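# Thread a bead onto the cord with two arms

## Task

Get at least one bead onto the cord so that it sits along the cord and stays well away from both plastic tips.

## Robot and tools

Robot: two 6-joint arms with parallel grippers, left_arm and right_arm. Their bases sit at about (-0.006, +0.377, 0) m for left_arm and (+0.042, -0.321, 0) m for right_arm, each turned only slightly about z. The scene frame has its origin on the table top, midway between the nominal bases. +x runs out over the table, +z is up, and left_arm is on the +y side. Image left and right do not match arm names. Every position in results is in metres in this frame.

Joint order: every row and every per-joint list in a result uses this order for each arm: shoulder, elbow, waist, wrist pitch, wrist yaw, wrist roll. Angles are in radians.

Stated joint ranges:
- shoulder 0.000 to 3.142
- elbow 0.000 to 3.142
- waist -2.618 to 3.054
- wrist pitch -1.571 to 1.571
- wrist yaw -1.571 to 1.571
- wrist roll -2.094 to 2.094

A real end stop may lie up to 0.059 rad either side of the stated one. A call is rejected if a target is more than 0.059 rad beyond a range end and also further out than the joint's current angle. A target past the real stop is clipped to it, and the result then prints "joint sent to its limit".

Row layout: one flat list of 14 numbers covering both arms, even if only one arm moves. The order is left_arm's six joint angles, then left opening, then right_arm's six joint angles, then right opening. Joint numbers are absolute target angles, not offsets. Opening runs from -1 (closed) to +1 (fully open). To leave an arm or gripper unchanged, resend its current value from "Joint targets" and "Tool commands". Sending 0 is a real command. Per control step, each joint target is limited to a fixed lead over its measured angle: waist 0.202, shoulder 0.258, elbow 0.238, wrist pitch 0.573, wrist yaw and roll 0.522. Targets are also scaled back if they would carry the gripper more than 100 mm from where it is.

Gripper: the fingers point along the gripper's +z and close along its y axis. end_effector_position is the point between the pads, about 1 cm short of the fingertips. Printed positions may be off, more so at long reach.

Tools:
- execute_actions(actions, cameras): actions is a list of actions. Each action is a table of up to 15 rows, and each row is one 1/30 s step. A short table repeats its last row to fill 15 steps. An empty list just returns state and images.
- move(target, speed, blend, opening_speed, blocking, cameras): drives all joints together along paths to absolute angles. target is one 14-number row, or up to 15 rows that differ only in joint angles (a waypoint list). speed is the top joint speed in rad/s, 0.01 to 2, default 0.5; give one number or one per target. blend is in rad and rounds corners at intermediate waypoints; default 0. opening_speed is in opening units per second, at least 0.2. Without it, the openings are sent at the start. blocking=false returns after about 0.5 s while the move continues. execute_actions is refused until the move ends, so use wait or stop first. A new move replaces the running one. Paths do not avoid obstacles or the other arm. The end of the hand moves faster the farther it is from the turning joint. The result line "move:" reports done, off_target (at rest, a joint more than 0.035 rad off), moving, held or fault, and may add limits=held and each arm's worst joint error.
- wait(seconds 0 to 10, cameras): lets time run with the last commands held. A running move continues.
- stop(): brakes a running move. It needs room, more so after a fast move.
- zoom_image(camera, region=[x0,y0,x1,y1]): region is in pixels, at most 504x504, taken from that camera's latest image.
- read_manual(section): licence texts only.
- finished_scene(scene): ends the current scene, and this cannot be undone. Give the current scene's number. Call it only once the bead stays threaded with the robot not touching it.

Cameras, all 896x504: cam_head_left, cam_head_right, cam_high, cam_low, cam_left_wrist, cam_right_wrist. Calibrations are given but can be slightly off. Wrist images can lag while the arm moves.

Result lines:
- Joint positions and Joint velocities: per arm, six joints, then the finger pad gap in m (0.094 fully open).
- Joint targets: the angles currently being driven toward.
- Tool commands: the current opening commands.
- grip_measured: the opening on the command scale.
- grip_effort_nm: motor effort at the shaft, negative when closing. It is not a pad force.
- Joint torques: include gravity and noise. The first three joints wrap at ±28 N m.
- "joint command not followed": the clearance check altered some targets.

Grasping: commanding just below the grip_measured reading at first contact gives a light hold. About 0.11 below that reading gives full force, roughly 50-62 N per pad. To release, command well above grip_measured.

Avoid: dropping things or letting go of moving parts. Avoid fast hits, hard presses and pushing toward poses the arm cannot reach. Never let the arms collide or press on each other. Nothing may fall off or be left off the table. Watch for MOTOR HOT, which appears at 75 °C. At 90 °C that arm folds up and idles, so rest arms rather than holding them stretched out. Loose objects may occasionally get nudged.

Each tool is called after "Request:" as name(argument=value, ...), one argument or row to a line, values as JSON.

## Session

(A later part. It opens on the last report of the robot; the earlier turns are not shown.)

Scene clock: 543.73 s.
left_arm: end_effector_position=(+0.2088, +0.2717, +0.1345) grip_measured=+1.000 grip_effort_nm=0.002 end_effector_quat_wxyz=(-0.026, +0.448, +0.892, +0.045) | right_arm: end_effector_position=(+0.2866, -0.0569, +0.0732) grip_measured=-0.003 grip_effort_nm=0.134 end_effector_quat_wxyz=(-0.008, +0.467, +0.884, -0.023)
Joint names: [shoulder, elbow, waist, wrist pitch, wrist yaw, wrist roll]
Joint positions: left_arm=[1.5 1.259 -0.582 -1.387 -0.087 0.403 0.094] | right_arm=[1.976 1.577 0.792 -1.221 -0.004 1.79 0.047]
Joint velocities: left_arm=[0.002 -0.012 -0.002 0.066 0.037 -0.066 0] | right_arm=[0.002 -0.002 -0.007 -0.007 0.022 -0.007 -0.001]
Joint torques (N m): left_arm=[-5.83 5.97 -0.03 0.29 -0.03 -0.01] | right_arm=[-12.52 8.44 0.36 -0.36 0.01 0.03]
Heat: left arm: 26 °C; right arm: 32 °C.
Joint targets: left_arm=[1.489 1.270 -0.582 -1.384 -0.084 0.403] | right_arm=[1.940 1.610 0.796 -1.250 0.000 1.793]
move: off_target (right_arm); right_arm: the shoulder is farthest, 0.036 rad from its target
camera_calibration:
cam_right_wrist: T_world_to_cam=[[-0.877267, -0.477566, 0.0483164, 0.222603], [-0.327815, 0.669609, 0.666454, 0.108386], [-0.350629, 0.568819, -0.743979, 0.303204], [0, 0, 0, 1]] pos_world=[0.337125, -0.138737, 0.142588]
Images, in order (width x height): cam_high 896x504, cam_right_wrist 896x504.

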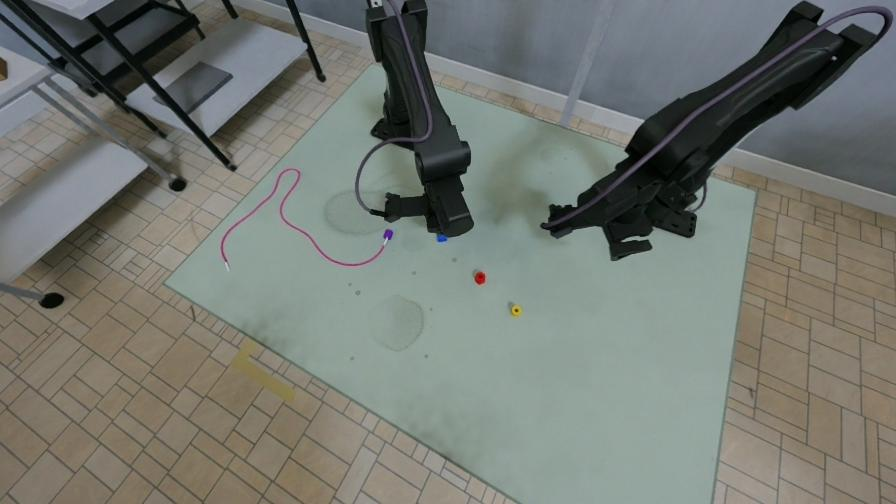

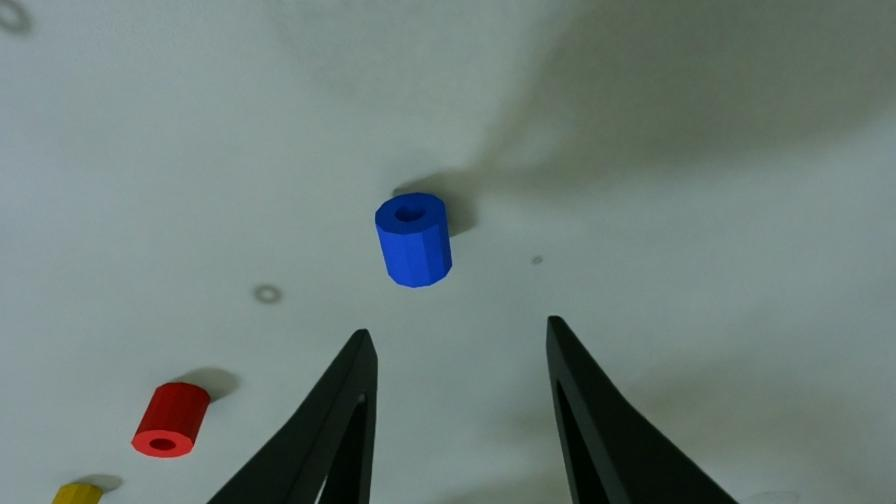

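Request:
move(
  target=[1.489,1.27,-0.582,-1.384,-0.084,0.403,1,2.203,1.906,0.365,-1.471,0,0.30,0],
  speed=0.7,
  cameras=[],
)

Request:
move(
  target=[1.697,0.828,-1.013,0.259,0,0,0,2.203,1.906,0.365,-1.471,0,0.30,0],
  speed=0.7,
)

Scene clock: 560.40 s.
left_arm: end_effector_position=(+0.2088, +0.2717, +0.1345) grip_measured=+1.000 grip_effort_nm=-0.002 end_effector_quat_wxyz=(-0.026, +0.448, +0.892, +0.045) | right_arm: end_effector_position=(+0.3862, -0.1764, +0.0726) grip_measured=-0.003 grip_effort_nm=0.134 end_effector_quat_wxyz=(-0.094, -0.044, +0.994, -0.032)
Joint names: [shoulder, elbow, waist, wrist pitch, wrist yaw, wrist roll]
Joint positions: left_arm=[1.5 1.259 -0.582 -1.387 -0.087 0.403 0.094] | right_arm=[2.182 1.868 0.366 -1.455 -0.004 0.305 0.047]
Joint velocities: left_arm=[0.017 0.002 -0.002 0.051 0.007 -0.022 0] | right_arm=[0.012 -0.002 0.022 -0.037 0.007 0.095 0]
Joint torques (N m): left_arm=[-5.82 5.98 -0.05 0.29 -0.03 -0.01] | right_arm=[-9.59 8.61 -0.08 -0.56 0.04 -0.02]
Heat: left arm: 26 °C; right arm: 34 °C.
Joint targets: left_arm=[1.489 1.270 -0.582 -1.384 -0.084 0.403] | right_arm=[2.203 1.906 0.365 -1.471 0.000 0.300]
move: off_target (right_arm); right_arm: the elbow is farthest, 0.038 rad from its target
No camera images: "cameras" was empty.

Scene clock: 563.57 s.
left_arm: end_effector_position=(+0.2623, +0.0045, +0.0938) grip_measured=+0.002 grip_effort_nm=-0.095 end_effector_quat_wxyz=(+0.412, +0.407, +0.788, -0.208) | right_arm: end_effector_position=(+0.3861, -0.1764, +0.0726) grip_measured=-0.003 grip_effort_nm=0.134 end_effector_quat_wxyz=(-0.094, -0.045, +0.994, -0.032)
Joint names: [shoulder, elbow, waist, wrist pitch, wrist yaw, wrist roll]
Joint positions: left_arm=[1.683 0.833 -1.007 0.239 -0.006 0.006 0.047] | right_arm=[2.182 1.868 0.366 -1.455 -0.004 0.304 0.047]
Joint velocities: left_arm=[-0.007 -0.002 0.002 0.007 0.051 -0.066 0] | right_arm=[-0.027 -0.002 0.007 -0.037 0.051 -0.051 0]
Joint torques (N m): left_arm=[-6.04 5.3 -0.43 1.57 0.04 -0.07] | right_arm=[-9.58 8.57 -0.14 -0.53 0.01 -0.03]
Heat: left arm: 26 °C; right arm: 34 °C.
Joint targets: left_arm=[1.697 0.828 -1.013 0.259 0.000 0.000] | right_arm=[2.203 1.906 0.365 -1.471 0.000 0.300]
move: off_target (right_arm); right_arm: the elbow is farthest, 0.038 rad from its target
camera_calibration:
cam_left_wrist: T_world_to_cam=[[-0.849673, -0.515053, -0.113034, 0.240222], [-0.486446, 0.848346, -0.208997, 0.169333], [0.203536, -0.122594, -0.971362, 0.151348], [0, 0, 0, 1]] pos_world=[0.255677, -0.00137117, 0.209557]
cam_right_wrist: T_world_to_cam=[[-0.00413038, -0.997235, 0.0741971, -0.177799], [-0.599715, 0.0618439, 0.79782, 0.209705], [-0.800203, -0.0412018, -0.598313, 0.461013], [0, 0, 0, 1]] pos_world=[0.493933, -0.171282, 0.121716]

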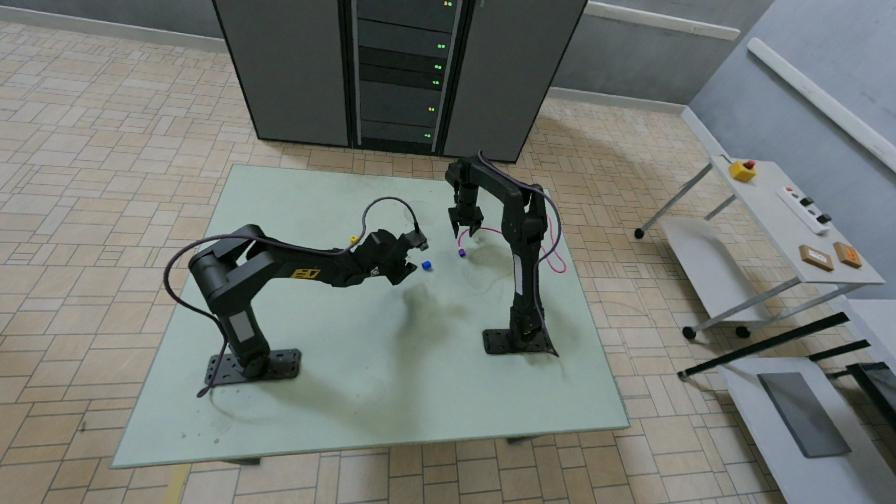

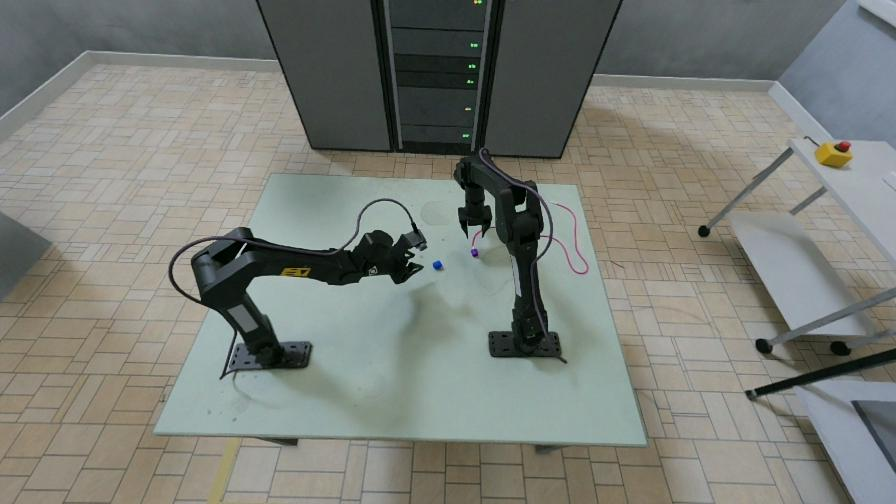

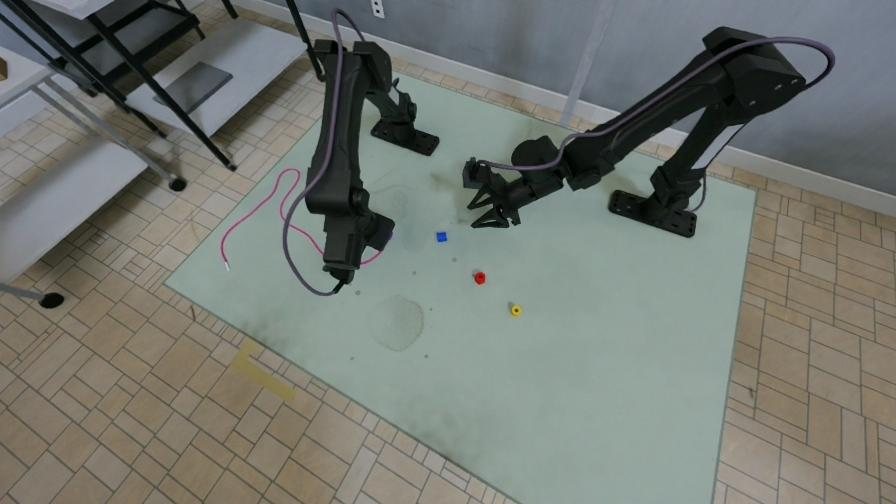

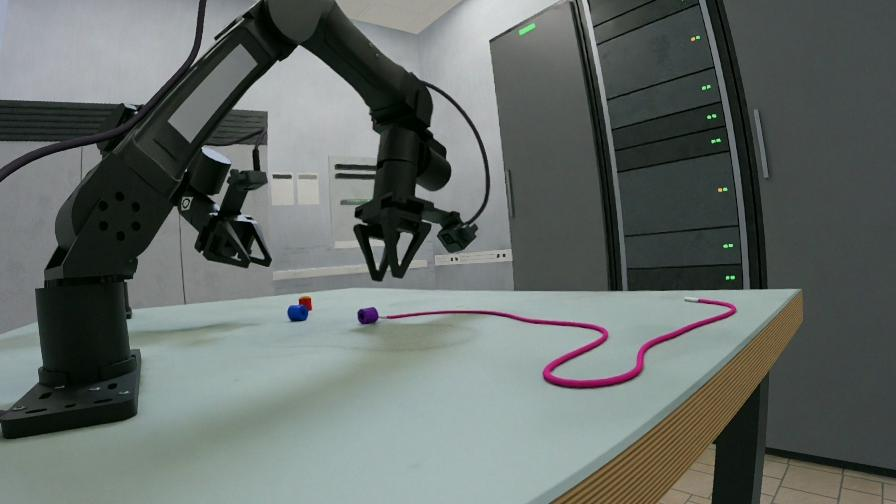

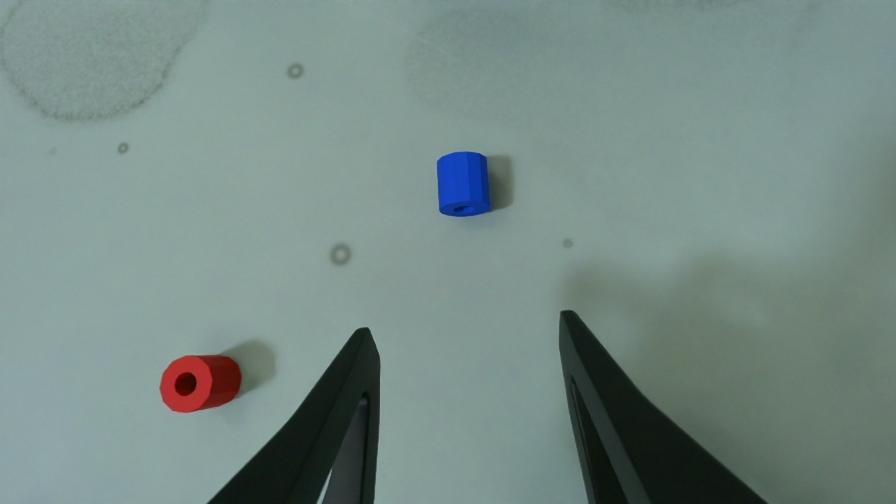

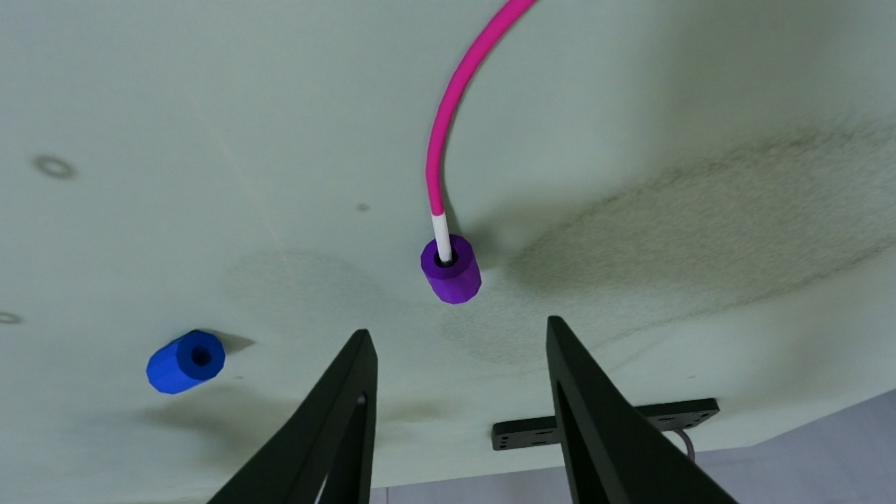

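Request:
move(
  target=[1.983,0.938,-1.002,0.443,0,0,0,2.203,1.906,0.365,-1.471,0,0.30,0],
  speed=0.3,
  cameras=["cam_left_wrist","cam_low"],
)

Request:
zoom_image(
  camera="cam_low",
  region=[200, 230, 400, 350],
)

Scene clock: 583.67 s.
left_arm: end_effector_position=(+0.2827, -0.0240, +0.0310) grip_measured=+0.002 grip_effort_nm=-0.100 end_effector_quat_wxyz=(+0.403, +0.409, +0.793, -0.203) | right_arm: end_effector_position=(+0.3861, -0.1764, +0.0726) grip_measured=-0.003 grip_effort_nm=0.134 end_effector_quat_wxyz=(-0.094, -0.045, +0.994, -0.032)
Joint names: [shoulder, elbow, waist, wrist pitch, wrist yaw, wrist roll]
Joint positions: left_arm=[1.967 0.91 -1.007 0.423 -0.006 0.006 0.047] | right_arm=[2.182 1.868 0.366 -1.455 -0.004 0.304 0.047]
Joint velocities: left_arm=[-0.012 0.012 0.002 0.007 -0.051 -0.007 0.001] | right_arm=[0.012 0.007 0.017 -0.081 -0.022 -0.051 -0.001]
Joint torques (N m): left_arm=[-7.73 7.19 0.46 1.57 0.03 -0.07] | right_arm=[-9.57 8.64 -0.13 -0.53 0.02 -0.03]
Heat: left arm: 26 °C; right arm: 33 °C.
Joint targets: left_arm=[1.983 0.938 -1.002 0.443 0.000 0.000] | right_arm=[2.203 1.906 0.365 -1.471 0.000 0.300]
move: off_target (right_arm); right_arm: the elbow is farthest, 0.038 rad from its target
camera_calibration:
cam_left_wrist: T_world_to_cam=[[-0.851076, -0.513176, -0.110998, 0.236106], [-0.489315, 0.851888, -0.186703, 0.190456], [0.19037, -0.104585, -0.976126, 0.0870401], [0, 0, 0, 1]] pos_world=[0.277567, -0.0319799, 0.146728]
Images, in order (width x height): cam_low 896x504, cam_left_wrist 896x504.

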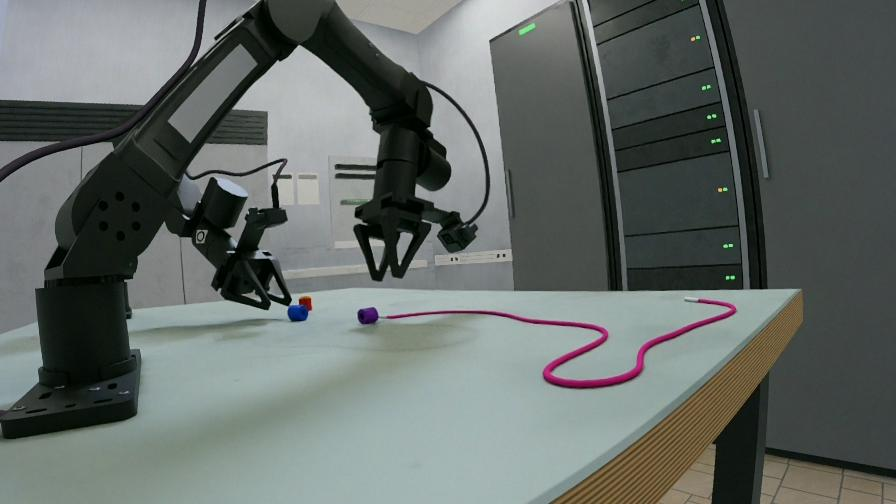

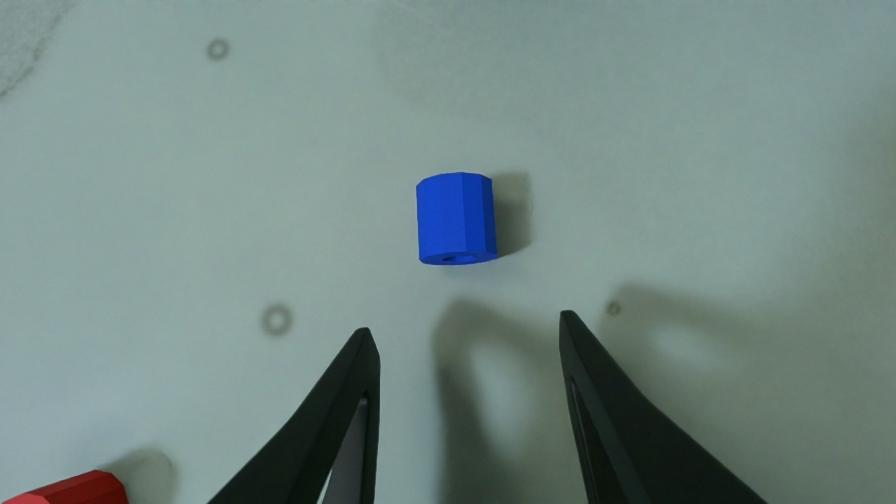

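Scaled by 2.520 from the camera's 896x504 image, which has a finer 1280x720 frame.

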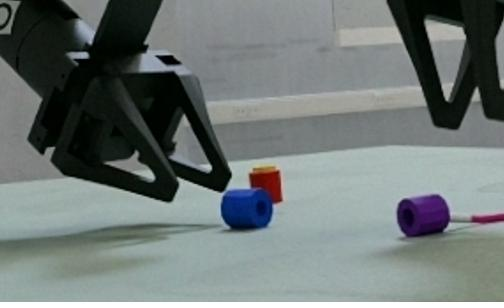

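Request:
move(
  target=[2.098,1.06,-0.990,0.46,0,0,0,2.203,1.906,0.365,-1.471,0,0.30,0],
  speed=0.15,
  cameras=["cam_left_wrist","cam_low"],
)

Request:
zoom_image(
  camera="cam_low",
  region=[200, 230, 400, 350],
)

Scene clock: 598.40 s.
left_arm: end_effector_position=(+0.3054, -0.0483, +0.0270) grip_measured=+0.002 grip_effort_nm=-0.095 end_effector_quat_wxyz=(+0.416, +0.403, +0.788, -0.208) | right_arm: end_effector_position=(+0.3860, -0.1764, +0.0726) grip_measured=-0.003 grip_effort_nm=0.134 end_effector_quat_wxyz=(-0.094, -0.045, +0.994, -0.032)
Joint names: [shoulder, elbow, waist, wrist pitch, wrist yaw, wrist roll]
Joint positions: left_arm=[2.077 1.034 -0.999 0.44 -0.006 0.006 0.047] | right_arm=[2.182 1.868 0.366 -1.456 -0.004 0.304 0.047]
Joint velocities: left_arm=[-0.027 -0.007 -0.007 0.007 0.007 -0.051 0] | right_arm=[-0.002 0.012 0.002 -0.022 -0.022 -0.007 -0.001]
Joint torques (N m): left_arm=[-8.36 7.08 0.73 1.6 0.04 -0.07] | right_arm=[-9.62 8.7 -0.12 -0.56 0.02 -0.03]
Heat: left arm: 27 °C; right arm: 33 °C.
Joint targets: left_arm=[2.098 1.060 -0.990 0.460 0.000 0.000] | right_arm=[2.203 1.906 0.365 -1.471 0.000 0.300]
move: off_target (right_arm); right_arm: the elbow is farthest, 0.038 rad from its target
camera_calibration:
cam_left_wrist: T_world_to_cam=[[-0.844702, -0.523104, -0.113315, 0.24022], [-0.492783, 0.842707, -0.216818, 0.222994], [0.20891, -0.127307, -0.969613, 0.0693206], [0, 0, 0, 1]] pos_world=[0.29832, -0.0534336, 0.142784]
Images, in order (width x height): cam_low 896x504, cam_left_wrist 896x504.

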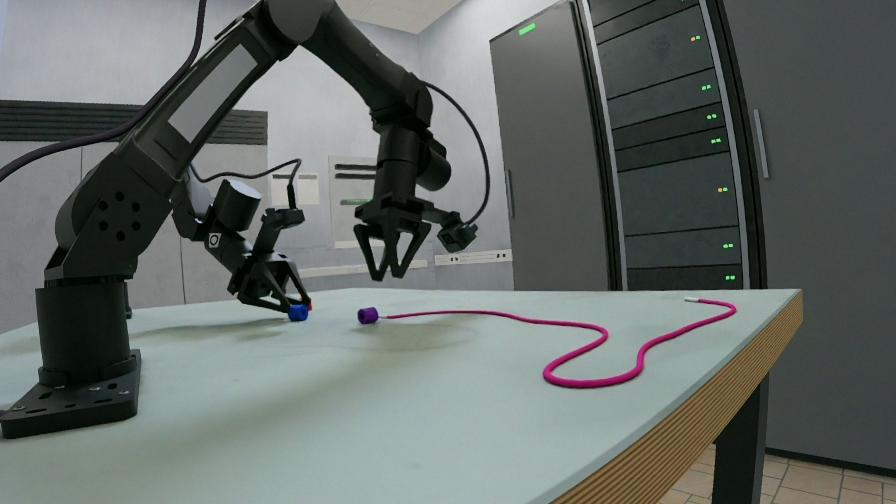

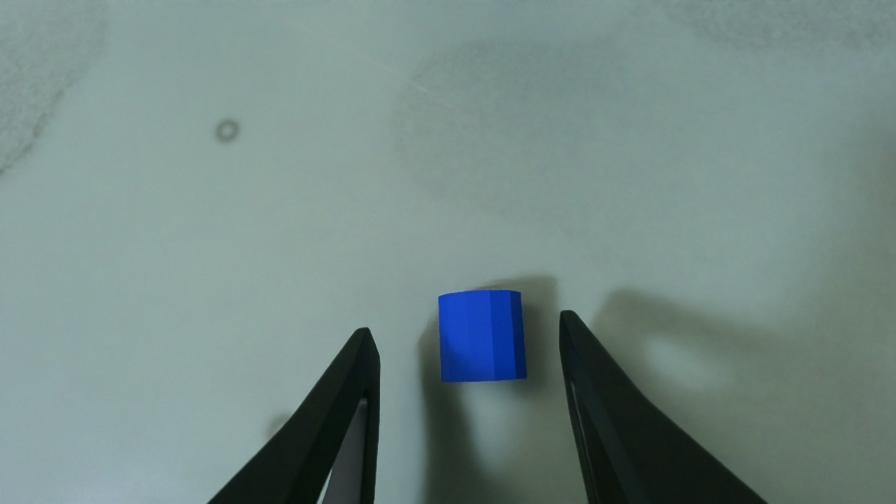

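Scaled by 2.520 from the camera's 896x504 image, which has a finer 1280x720 frame.

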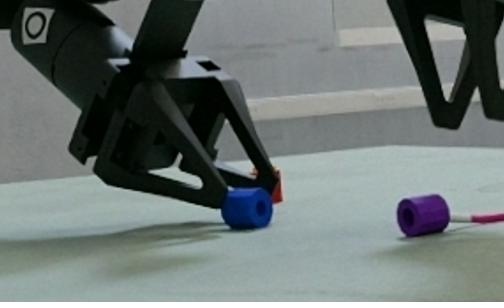

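Request:
execute_actions(
  actions=[],
)

Scene clock: 630.57 s.
left_arm: end_effector_position=(+0.3055, -0.0484, +0.0271) grip_measured=+0.002 grip_effort_nm=-0.095 end_effector_quat_wxyz=(+0.417, +0.403, +0.788, -0.208) | right_arm: end_effector_position=(+0.3860, -0.1764, +0.0726) grip_measured=-0.003 grip_effort_nm=0.134 end_effector_quat_wxyz=(-0.094, -0.045, +0.994, -0.032)
Joint names: [shoulder, elbow, waist, wrist pitch, wrist yaw, wrist roll]
Joint positions: left_arm=[2.077 1.034 -0.999 0.441 -0.006 0.006 0.047] | right_arm=[2.182 1.868 0.366 -1.456 -0.004 0.304 0.047]
Joint velocities: left_arm=[0.002 0.012 -0.007 0.051 -0.037 0.037 0.001] | right_arm=[-0.012 -0.007 0.012 0.022 0.022 0.007 0]
Joint torques (N m): left_arm=[-8.36 7.12 0.72 1.59 0.04 -0.07] | right_arm=[-9.52 8.68 -0.12 -0.55 0.03 -0.02]
Heat: left arm: 28 °C; right arm: 33 °C.
Joint targets: left_arm=[2.098 1.060 -0.990 0.460 0.000 0.000] | right_arm=[2.203 1.906 0.365 -1.471 0.000 0.300]
Tool commands: left_gripper/opening=+0.0 right_gripper/opening=+0.0
camera_calibration:
cam_left_wrist: T_world_to_cam=[[-0.844651, -0.523174, -0.113371, 0.240228], [-0.492685, 0.842573, -0.217559, 0.223116], [0.209345, -0.127905, -0.969441, 0.0692813], [0, 0, 0, 1]] pos_world=[0.298331, -0.0534493, 0.14294]
cam_right_wrist: T_world_to_cam=[[-0.00410422, -0.997224, 0.0743445, -0.177855], [-0.599434, 0.0619608, 0.798022, 0.209538], [-0.800413, -0.0412894, -0.598025, 0.460999], [0, 0, 0, 1]] pos_world=[0.493864, -0.17131, 0.121696]

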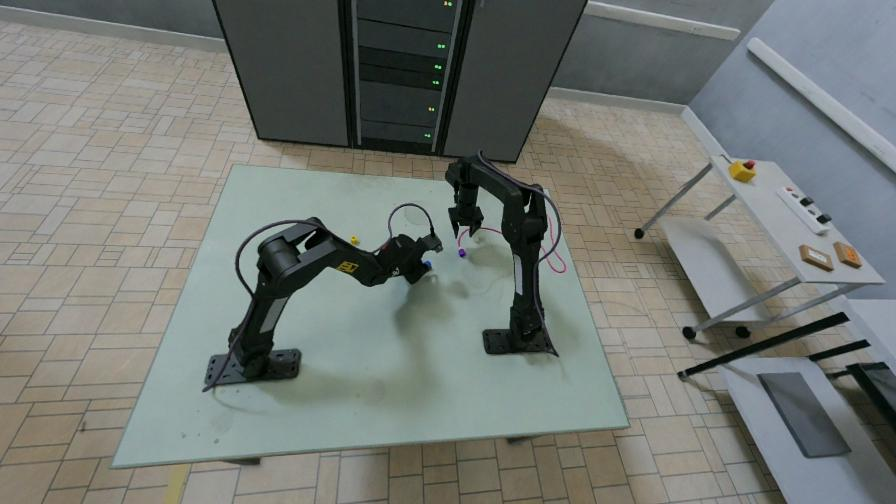

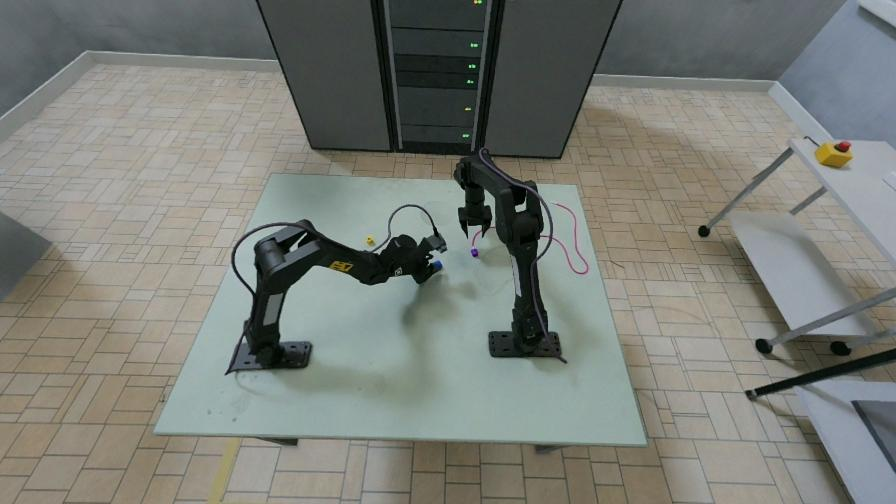

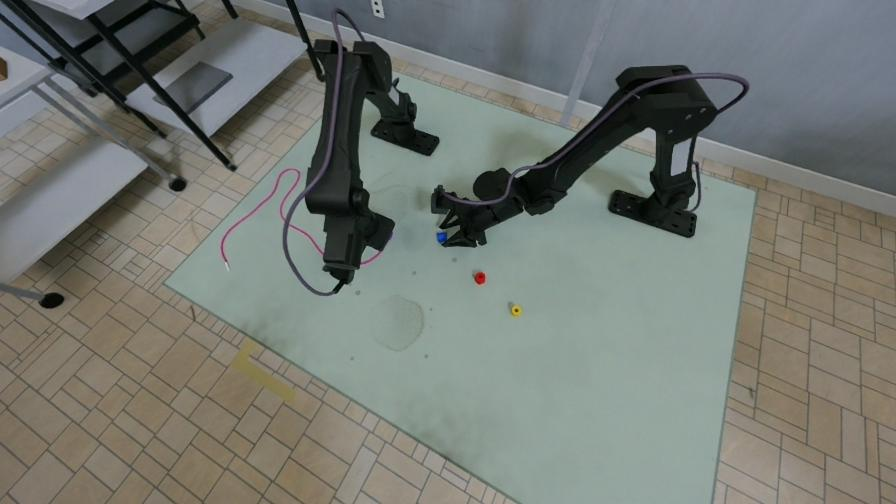

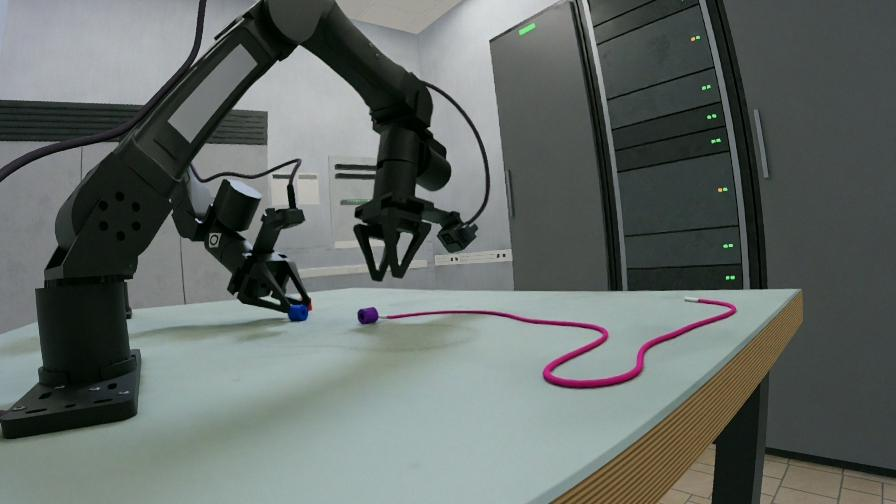

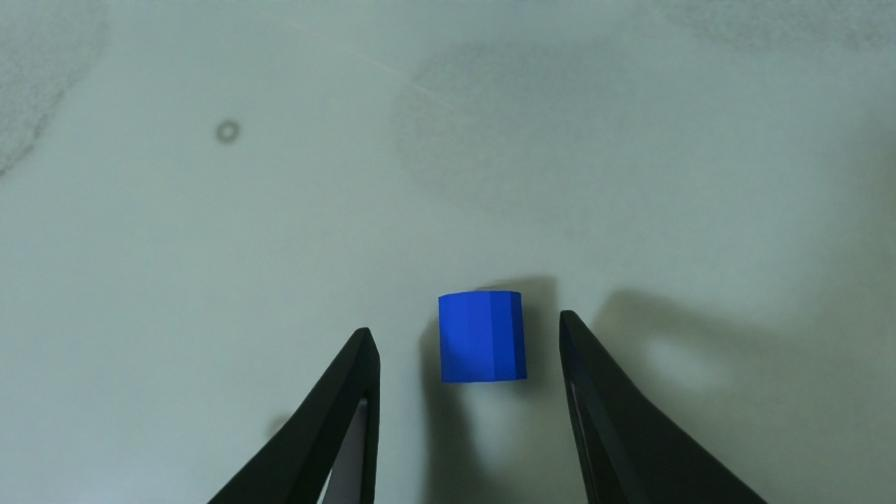

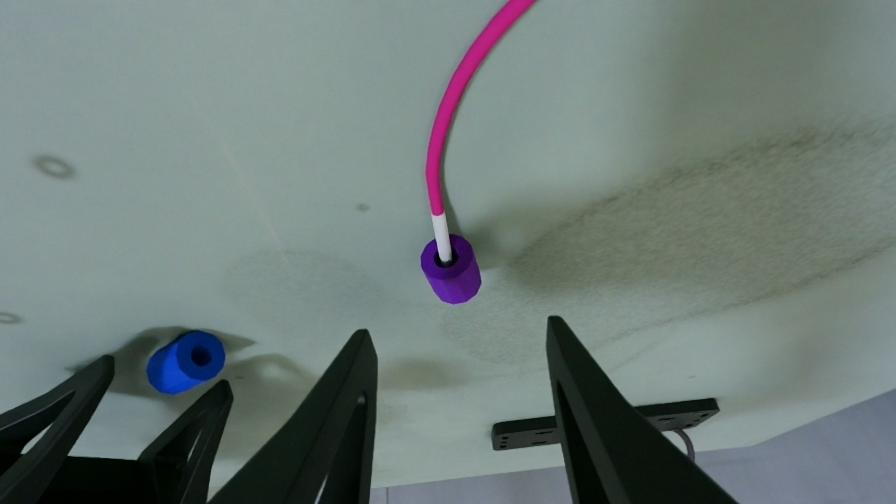

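Request:
zoom_image(
  camera="cam_right_wrist",
  region=[380, 180, 530, 320],
)

Request:
zoom_image(
  camera="cam_low",
  region=[320, 270, 470, 350],
)

Scaled by 3.360 from the camera's 896x504 image, which has a finer 1280x720 frame.

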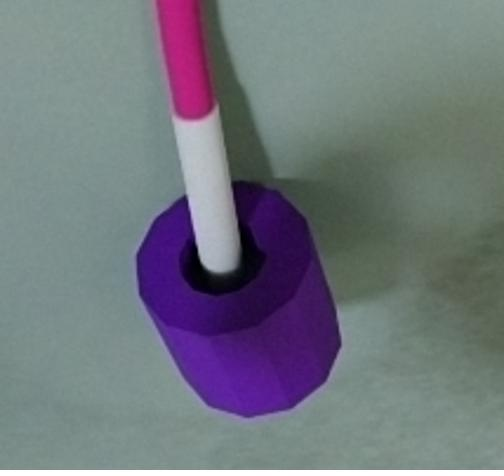

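Scaled by 3.360 from the camera's 896x504 image, which has a finer 1280x720 frame.

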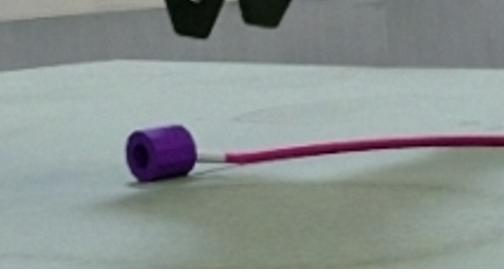

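Request:
move(
  target=[1.75,0.71,-0.990,0.46,0,0,0,2.203,1.906,0.382,-1.471,0,0.30,-0.5],
  cameras=[],
)

Request:
move(
  target=[1.75,0.71,-0.990,0.46,0,0,0,2.280,1.812,0.382,-1.280,0,0.30,-0.5],
  cameras=["cam_right_wrist"],
  speed=0.2,
)

Scene clock: 721.57 s.
left_arm: end_effector_position=(+0.2588, +0.0159, +0.0450) grip_measured=+0.002 grip_effort_nm=-0.100 end_effector_quat_wxyz=(+0.409, +0.405, +0.792, -0.204) | right_arm: end_effector_position=(+0.3853, -0.1747, +0.0726) grip_measured=-0.497 grip_effort_nm=-0.188 end_effector_quat_wxyz=(-0.094, -0.047, +0.994, -0.032)
Joint names: [shoulder, elbow, waist, wrist pitch, wrist yaw, wrist roll]
Joint positions: left_arm=[1.787 0.715 -0.999 0.449 -0.006 0.006 0.047] | right_arm=[2.182 1.868 0.371 -1.456 -0.004 0.304 0.024]
Joint velocities: left_arm=[0.007 -0.007 0.002 -0.022 -0.066 -0.007 0.001] | right_arm=[0.022 -0.017 -0.037 -0.051 0.007 0.051 0.001]
Joint torques (N m): left_arm=[-10.63 4.52 0.72 1.51 0.04 -0.07] | right_arm=[-9.58 8.64 0.94 -0.54 0.03 -0.03]
Heat: left arm: 28 °C; right arm: 33 °C.
Joint targets: left_arm=[1.750 0.710 -0.990 0.460 0.000 0.000] | right_arm=[2.203 1.906 0.382 -1.471 0.000 0.300]
move: off_target (left_arm, right_arm); left_arm: the shoulder is farthest, 0.037 rad from its target; right_arm: the elbow is farthest, 0.038 rad from its target
No camera images: "cameras" was empty.

Scene clock: 723.10 s.
left_arm: end_effector_position=(+0.2588, +0.0159, +0.0450) grip_measured=+0.002 grip_effort_nm=-0.095 end_effector_quat_wxyz=(+0.409, +0.405, +0.792, -0.204) | right_arm: end_effector_position=(+0.4046, -0.1666, +0.0285) grip_measured=-0.497 grip_effort_nm=-0.188 end_effector_quat_wxyz=(-0.078, -0.047, +0.995, -0.027)
Joint names: [shoulder, elbow, waist, wrist pitch, wrist yaw, wrist roll]
Joint positions: left_arm=[1.787 0.715 -0.999 0.449 -0.006 0.006 0.047] | right_arm=[2.262 1.828 0.371 -1.303 -0.004 0.304 0.024]
Joint velocities: left_arm=[0.002 -0.017 -0.002 0.022 -0.037 -0.007 0] | right_arm=[0.002 -0.007 0.007 0.095 0.066 0.037 0]
Joint torques (N m): left_arm=[-10.65 4.55 0.75 1.51 0.04 -0.06] | right_arm=[-10.35 4.45 0.96 -0.09 0.03 -0.02]
Heat: left arm: 27 °C; right arm: 33 °C.
Joint targets: left_arm=[1.750 0.710 -0.990 0.460 0.000 0.000] | right_arm=[2.280 1.812 0.382 -1.280 0.000 0.300]
move: off_target (left_arm); left_arm: the shoulder is farthest, 0.037 rad from its target
camera_calibration:
cam_right_wrist: T_world_to_cam=[[-0.00125747, -0.998117, 0.061329, -0.165625], [-0.624141, 0.0487005, 0.779793, 0.263556], [-0.781311, -0.0372974, -0.623027, 0.443529], [0, 0, 0, 1]] pos_world=[0.510822, -0.161606, 0.080969]
Images, in order (width x height): cam_right_wrist 896x504.

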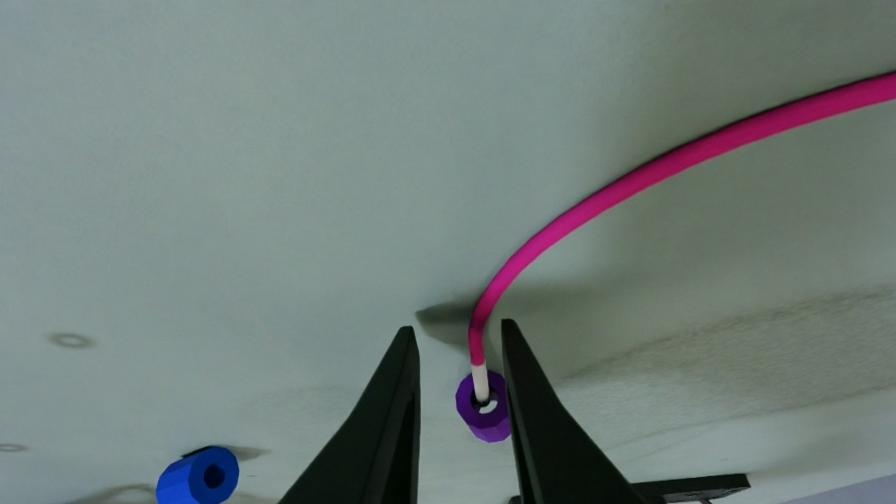

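Request:
move(
  target=[1.75,0.71,-0.990,0.46,0,0,0,2.235,1.770,0.355,-1.251,0,0.30,-0.5],
  cameras=["cam_right_wrist","cam_low"],
  speed=0.2,
)

Scene clock: 737.63 s.
left_arm: end_effector_position=(+0.2588, +0.0159, +0.0450) grip_measured=+0.002 grip_effort_nm=-0.095 end_effector_quat_wxyz=(+0.409, +0.405, +0.792, -0.204) | right_arm: end_effector_position=(+0.4025, -0.1701, +0.0231) grip_measured=-0.497 grip_effort_nm=-0.183 end_effector_quat_wxyz=(-0.081, -0.044, +0.995, -0.027)
Joint names: [shoulder, elbow, waist, wrist pitch, wrist yaw, wrist roll]
Joint positions: left_arm=[1.787 0.715 -0.999 0.449 -0.006 0.006 0.047] | right_arm=[2.259 1.8 0.365 -1.283 -0.004 0.303 0.024]
Joint velocities: left_arm=[0.012 0.002 -0.002 -0.022 -0.007 0.022 0.001] | right_arm=[-0.007 0.002 0.002 0.037 0.007 -0.022 0]
Joint torques (N m): left_arm=[-10.63 4.55 0.72 1.51 0.03 -0.07] | right_arm=[-13.42 3.45 -0.91 -0.02 0.03 -0.03]
Heat: left arm: 27 °C; right arm: 36 °C.
Joint targets: left_arm=[1.750 0.710 -0.990 0.460 0.000 0.000] | right_arm=[2.235 1.770 0.355 -1.251 0.000 0.300]
move: off_target (left_arm); left_arm: the shoulder is farthest, 0.037 rad from its target
camera_calibration:
cam_right_wrist: T_world_to_cam=[[-0.00666517, -0.997969, 0.0633444, -0.166619], [-0.619979, 0.0538257, 0.78277, 0.265755], [-0.78459, -0.0340549, -0.619079, 0.44015], [0, 0, 0, 1]] pos_world=[0.508989, -0.165596, 0.0750168]
Images, in order (width x height): cam_low 896x504, cam_right_wrist 896x504.

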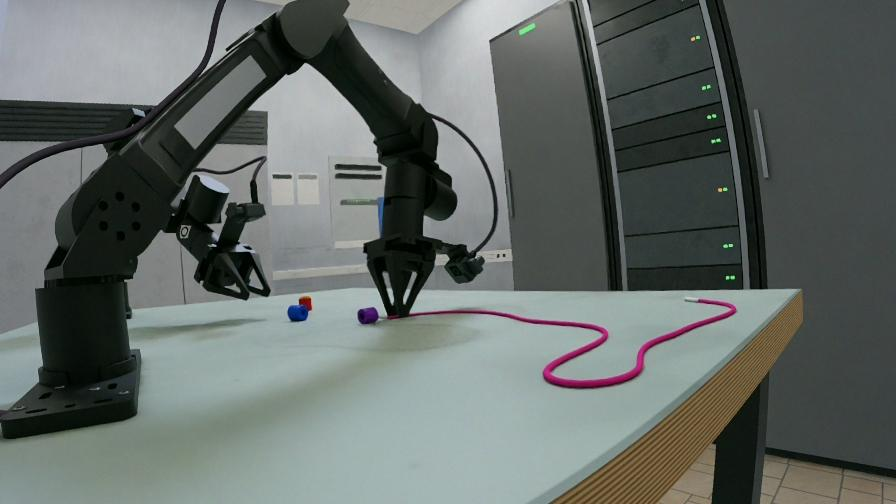

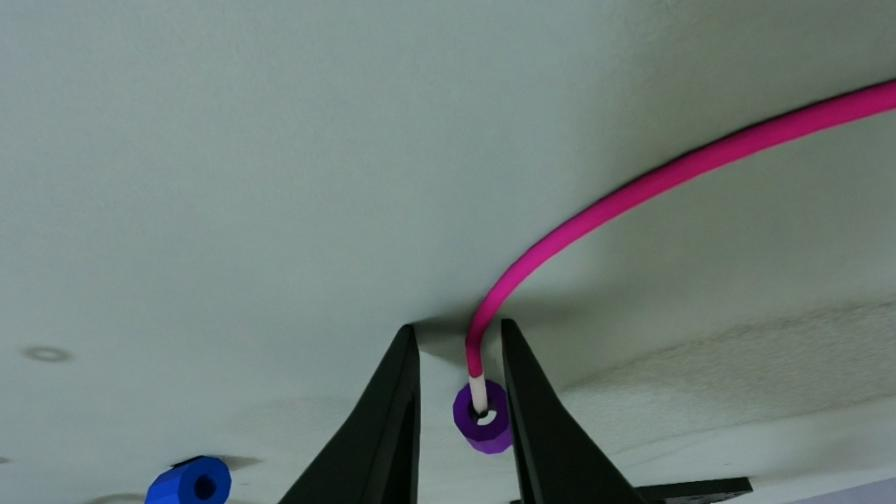

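Request:
move(
  target=[1.75,0.71,-0.990,0.46,0,0,0,2.243,1.780,0.355,-1.262,0,0.30,-0.98],
  cameras=["cam_right_wrist"],
  opening_speed=0.4,
)

Scene clock: 742.60 s.
left_arm: end_effector_position=(+0.2588, +0.0159, +0.0450) grip_measured=+0.002 grip_effort_nm=-0.100 end_effector_quat_wxyz=(+0.409, +0.405, +0.792, -0.204) | right_arm: end_effector_position=(+0.4022, -0.1685, +0.0231) grip_measured=-0.958 grip_effort_nm=-0.999 end_effector_quat_wxyz=(-0.082, -0.044, +0.995, -0.023)
Joint names: [shoulder, elbow, waist, wrist pitch, wrist yaw, wrist roll]
Joint positions: left_arm=[1.787 0.715 -0.999 0.449 -0.006 0.006 0.047] | right_arm=[2.258 1.799 0.365 -1.281 -0.013 0.303 0.002]
Joint velocities: left_arm=[-0.002 -0.007 -0.032 -0.037 0.007 -0.007 -0.001] | right_arm=[0.022 0.012 0.002 -0.007 -0.066 0.051 0]
Joint torques (N m): left_arm=[-10.63 4.55 0.72 1.51 0.04 -0.07] | right_arm=[-12.78 4.15 -0.94 -0.15 0.11 -0.01]
Heat: left arm: 27 °C; right arm: 37 °C.
Joint targets: left_arm=[1.750 0.710 -0.990 0.460 0.000 0.000] | right_arm=[2.243 1.780 0.355 -1.262 0.000 0.300]
move: off_target (left_arm); left_arm: the shoulder is farthest, 0.037 rad from its target
camera_calibration:
cam_right_wrist: T_world_to_cam=[[-0.00767905, -0.998479, 0.0545913, -0.164505], [-0.618693, 0.0476333, 0.784187, 0.263932], [-0.785595, -0.0277535, -0.618118, 0.44146], [0, 0, 0, 1]] pos_world=[0.508839, -0.164575, 0.0748828]
Images, in order (width x height): cam_right_wrist 896x504.

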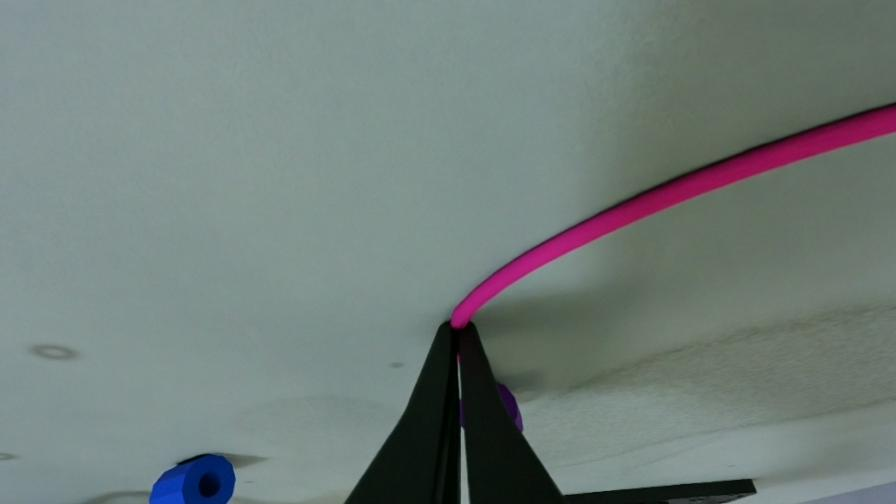

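Request:
move(
  target=[
    [1.75,0.71,-0.990,0.46,0,0,0,2.235,1.84,0.362,-1.31,0,0.303,-0.98],
    [1.75,0.71,-0.990,0.46,0,0,0,2.01,1.455,0.362,-1.035,0,0.651,-0.98],
    [1.75,0.71,-0.990,0.46,0,0,0,1.928,1.341,0.378,-1.0,0,1.011,-0.98],
    [1.75,0.71,-0.990,0.46,0,0,0,1.86,1.248,0.41,-0.973,0,1.393,-0.98],
  ],
  cameras=["cam_right_wrist","cam_low","cam_head_right","cam_left_wrist"],
  speed=0.15,
  blend=0.03,
)

Scene clock: 800.67 s.
left_arm: end_effector_position=(+0.2588, +0.0159, +0.0450) grip_measured=+0.002 grip_effort_nm=-0.090 end_effector_quat_wxyz=(+0.409, +0.405, +0.792, -0.204) | right_arm: end_effector_position=(+0.3367, -0.1831, +0.0239) grip_measured=-0.963 grip_effort_nm=-1.057 end_effector_quat_wxyz=(-0.020, +0.461, +0.887, -0.016)
Joint names: [shoulder, elbow, waist, wrist pitch, wrist yaw, wrist roll]
Joint positions: left_arm=[1.787 0.715 -0.999 0.449 -0.006 0.006 0.047] | right_arm=[1.9 1.267 0.401 -0.987 -0.012 1.386 0.002]
Joint velocities: left_arm=[-0.007 -0.007 -0.012 0.007 0.007 -0.022 0.001] | right_arm=[-0.002 -0.002 0.012 -0.022 0.022 -0.007 0.001]
Joint torques (N m): left_arm=[-10.63 4.55 0.7 1.51 0.04 -0.06] | right_arm=[-11.75 4.08 0.8 0.04 0.1 0.07]
Heat: left arm: 28 °C; right arm: 38 °C.
Joint targets: left_arm=[1.750 0.710 -0.990 0.460 0.000 0.000] | right_arm=[1.860 1.248 0.410 -0.973 0.000 1.393]
move: off_target (left_arm, right_arm); left_arm: the shoulder is farthest, 0.037 rad from its target; right_arm: the shoulder is farthest, 0.040 rad from its target
camera_calibration:
cam_left_wrist: T_world_to_cam=[[-0.84599, -0.521332, -0.111869, 0.236691], [-0.495154, 0.845971, -0.197879, 0.149487], [0.197798, -0.112011, -0.973822, 0.107581], [0, 0, 0, 1]] pos_world=[0.252977, 0.00898334, 0.160823]
cam_right_wrist: T_world_to_cam=[[-0.870587, -0.489656, 0.0481117, 0.204192], [-0.32675, 0.6485, 0.687519, 0.237445], [-0.367848, 0.582825, -0.724571, 0.363769], [0, 0, 0, 1]] pos_world=[0.389164, -0.266013, 0.0905044]
Images, in order (width x height): cam_head_right 896x504, cam_low 896x504, cam_left_wrist 896x504, cam_right_wrist 896x504.

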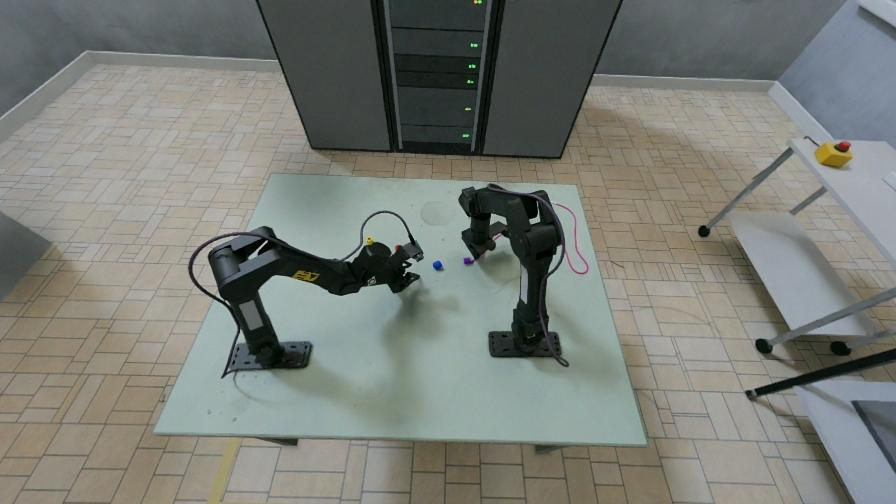

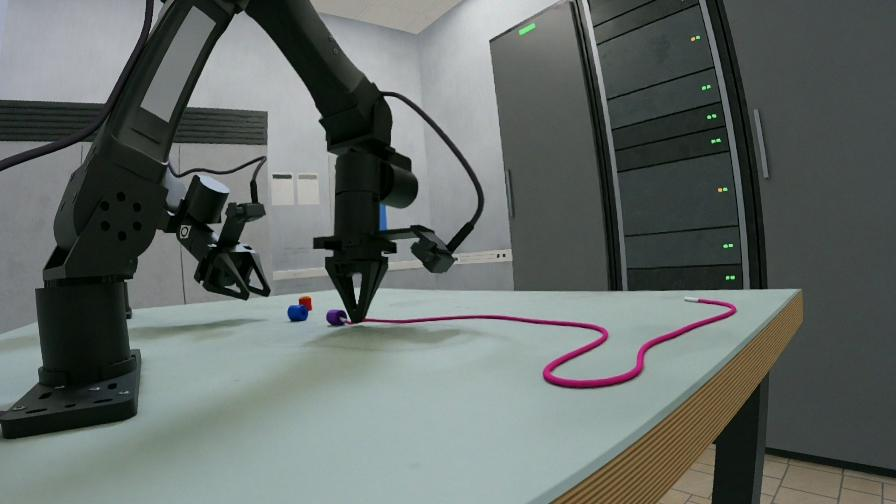

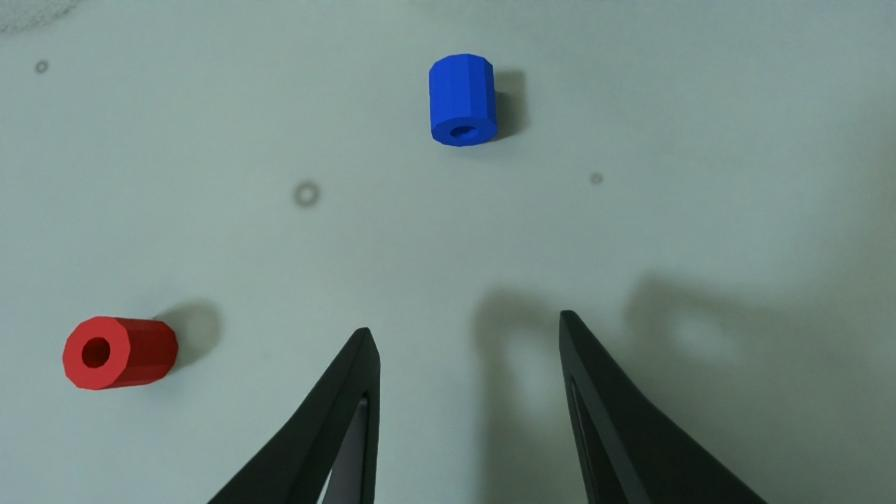

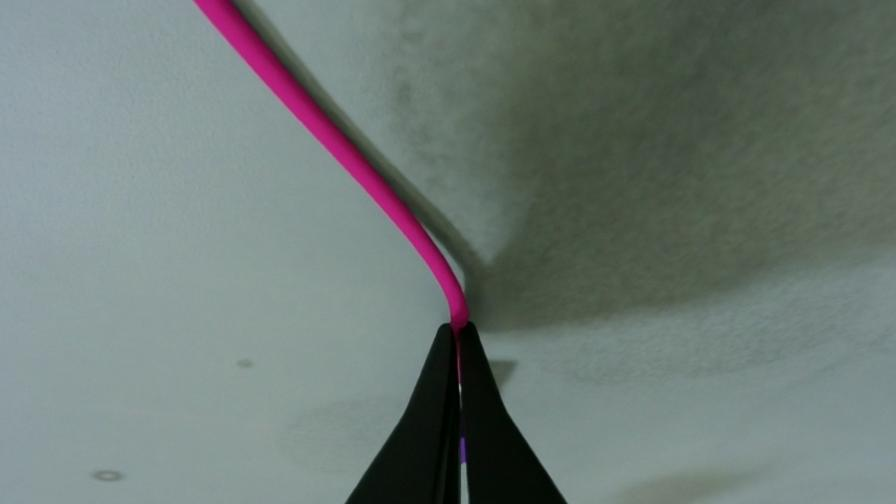

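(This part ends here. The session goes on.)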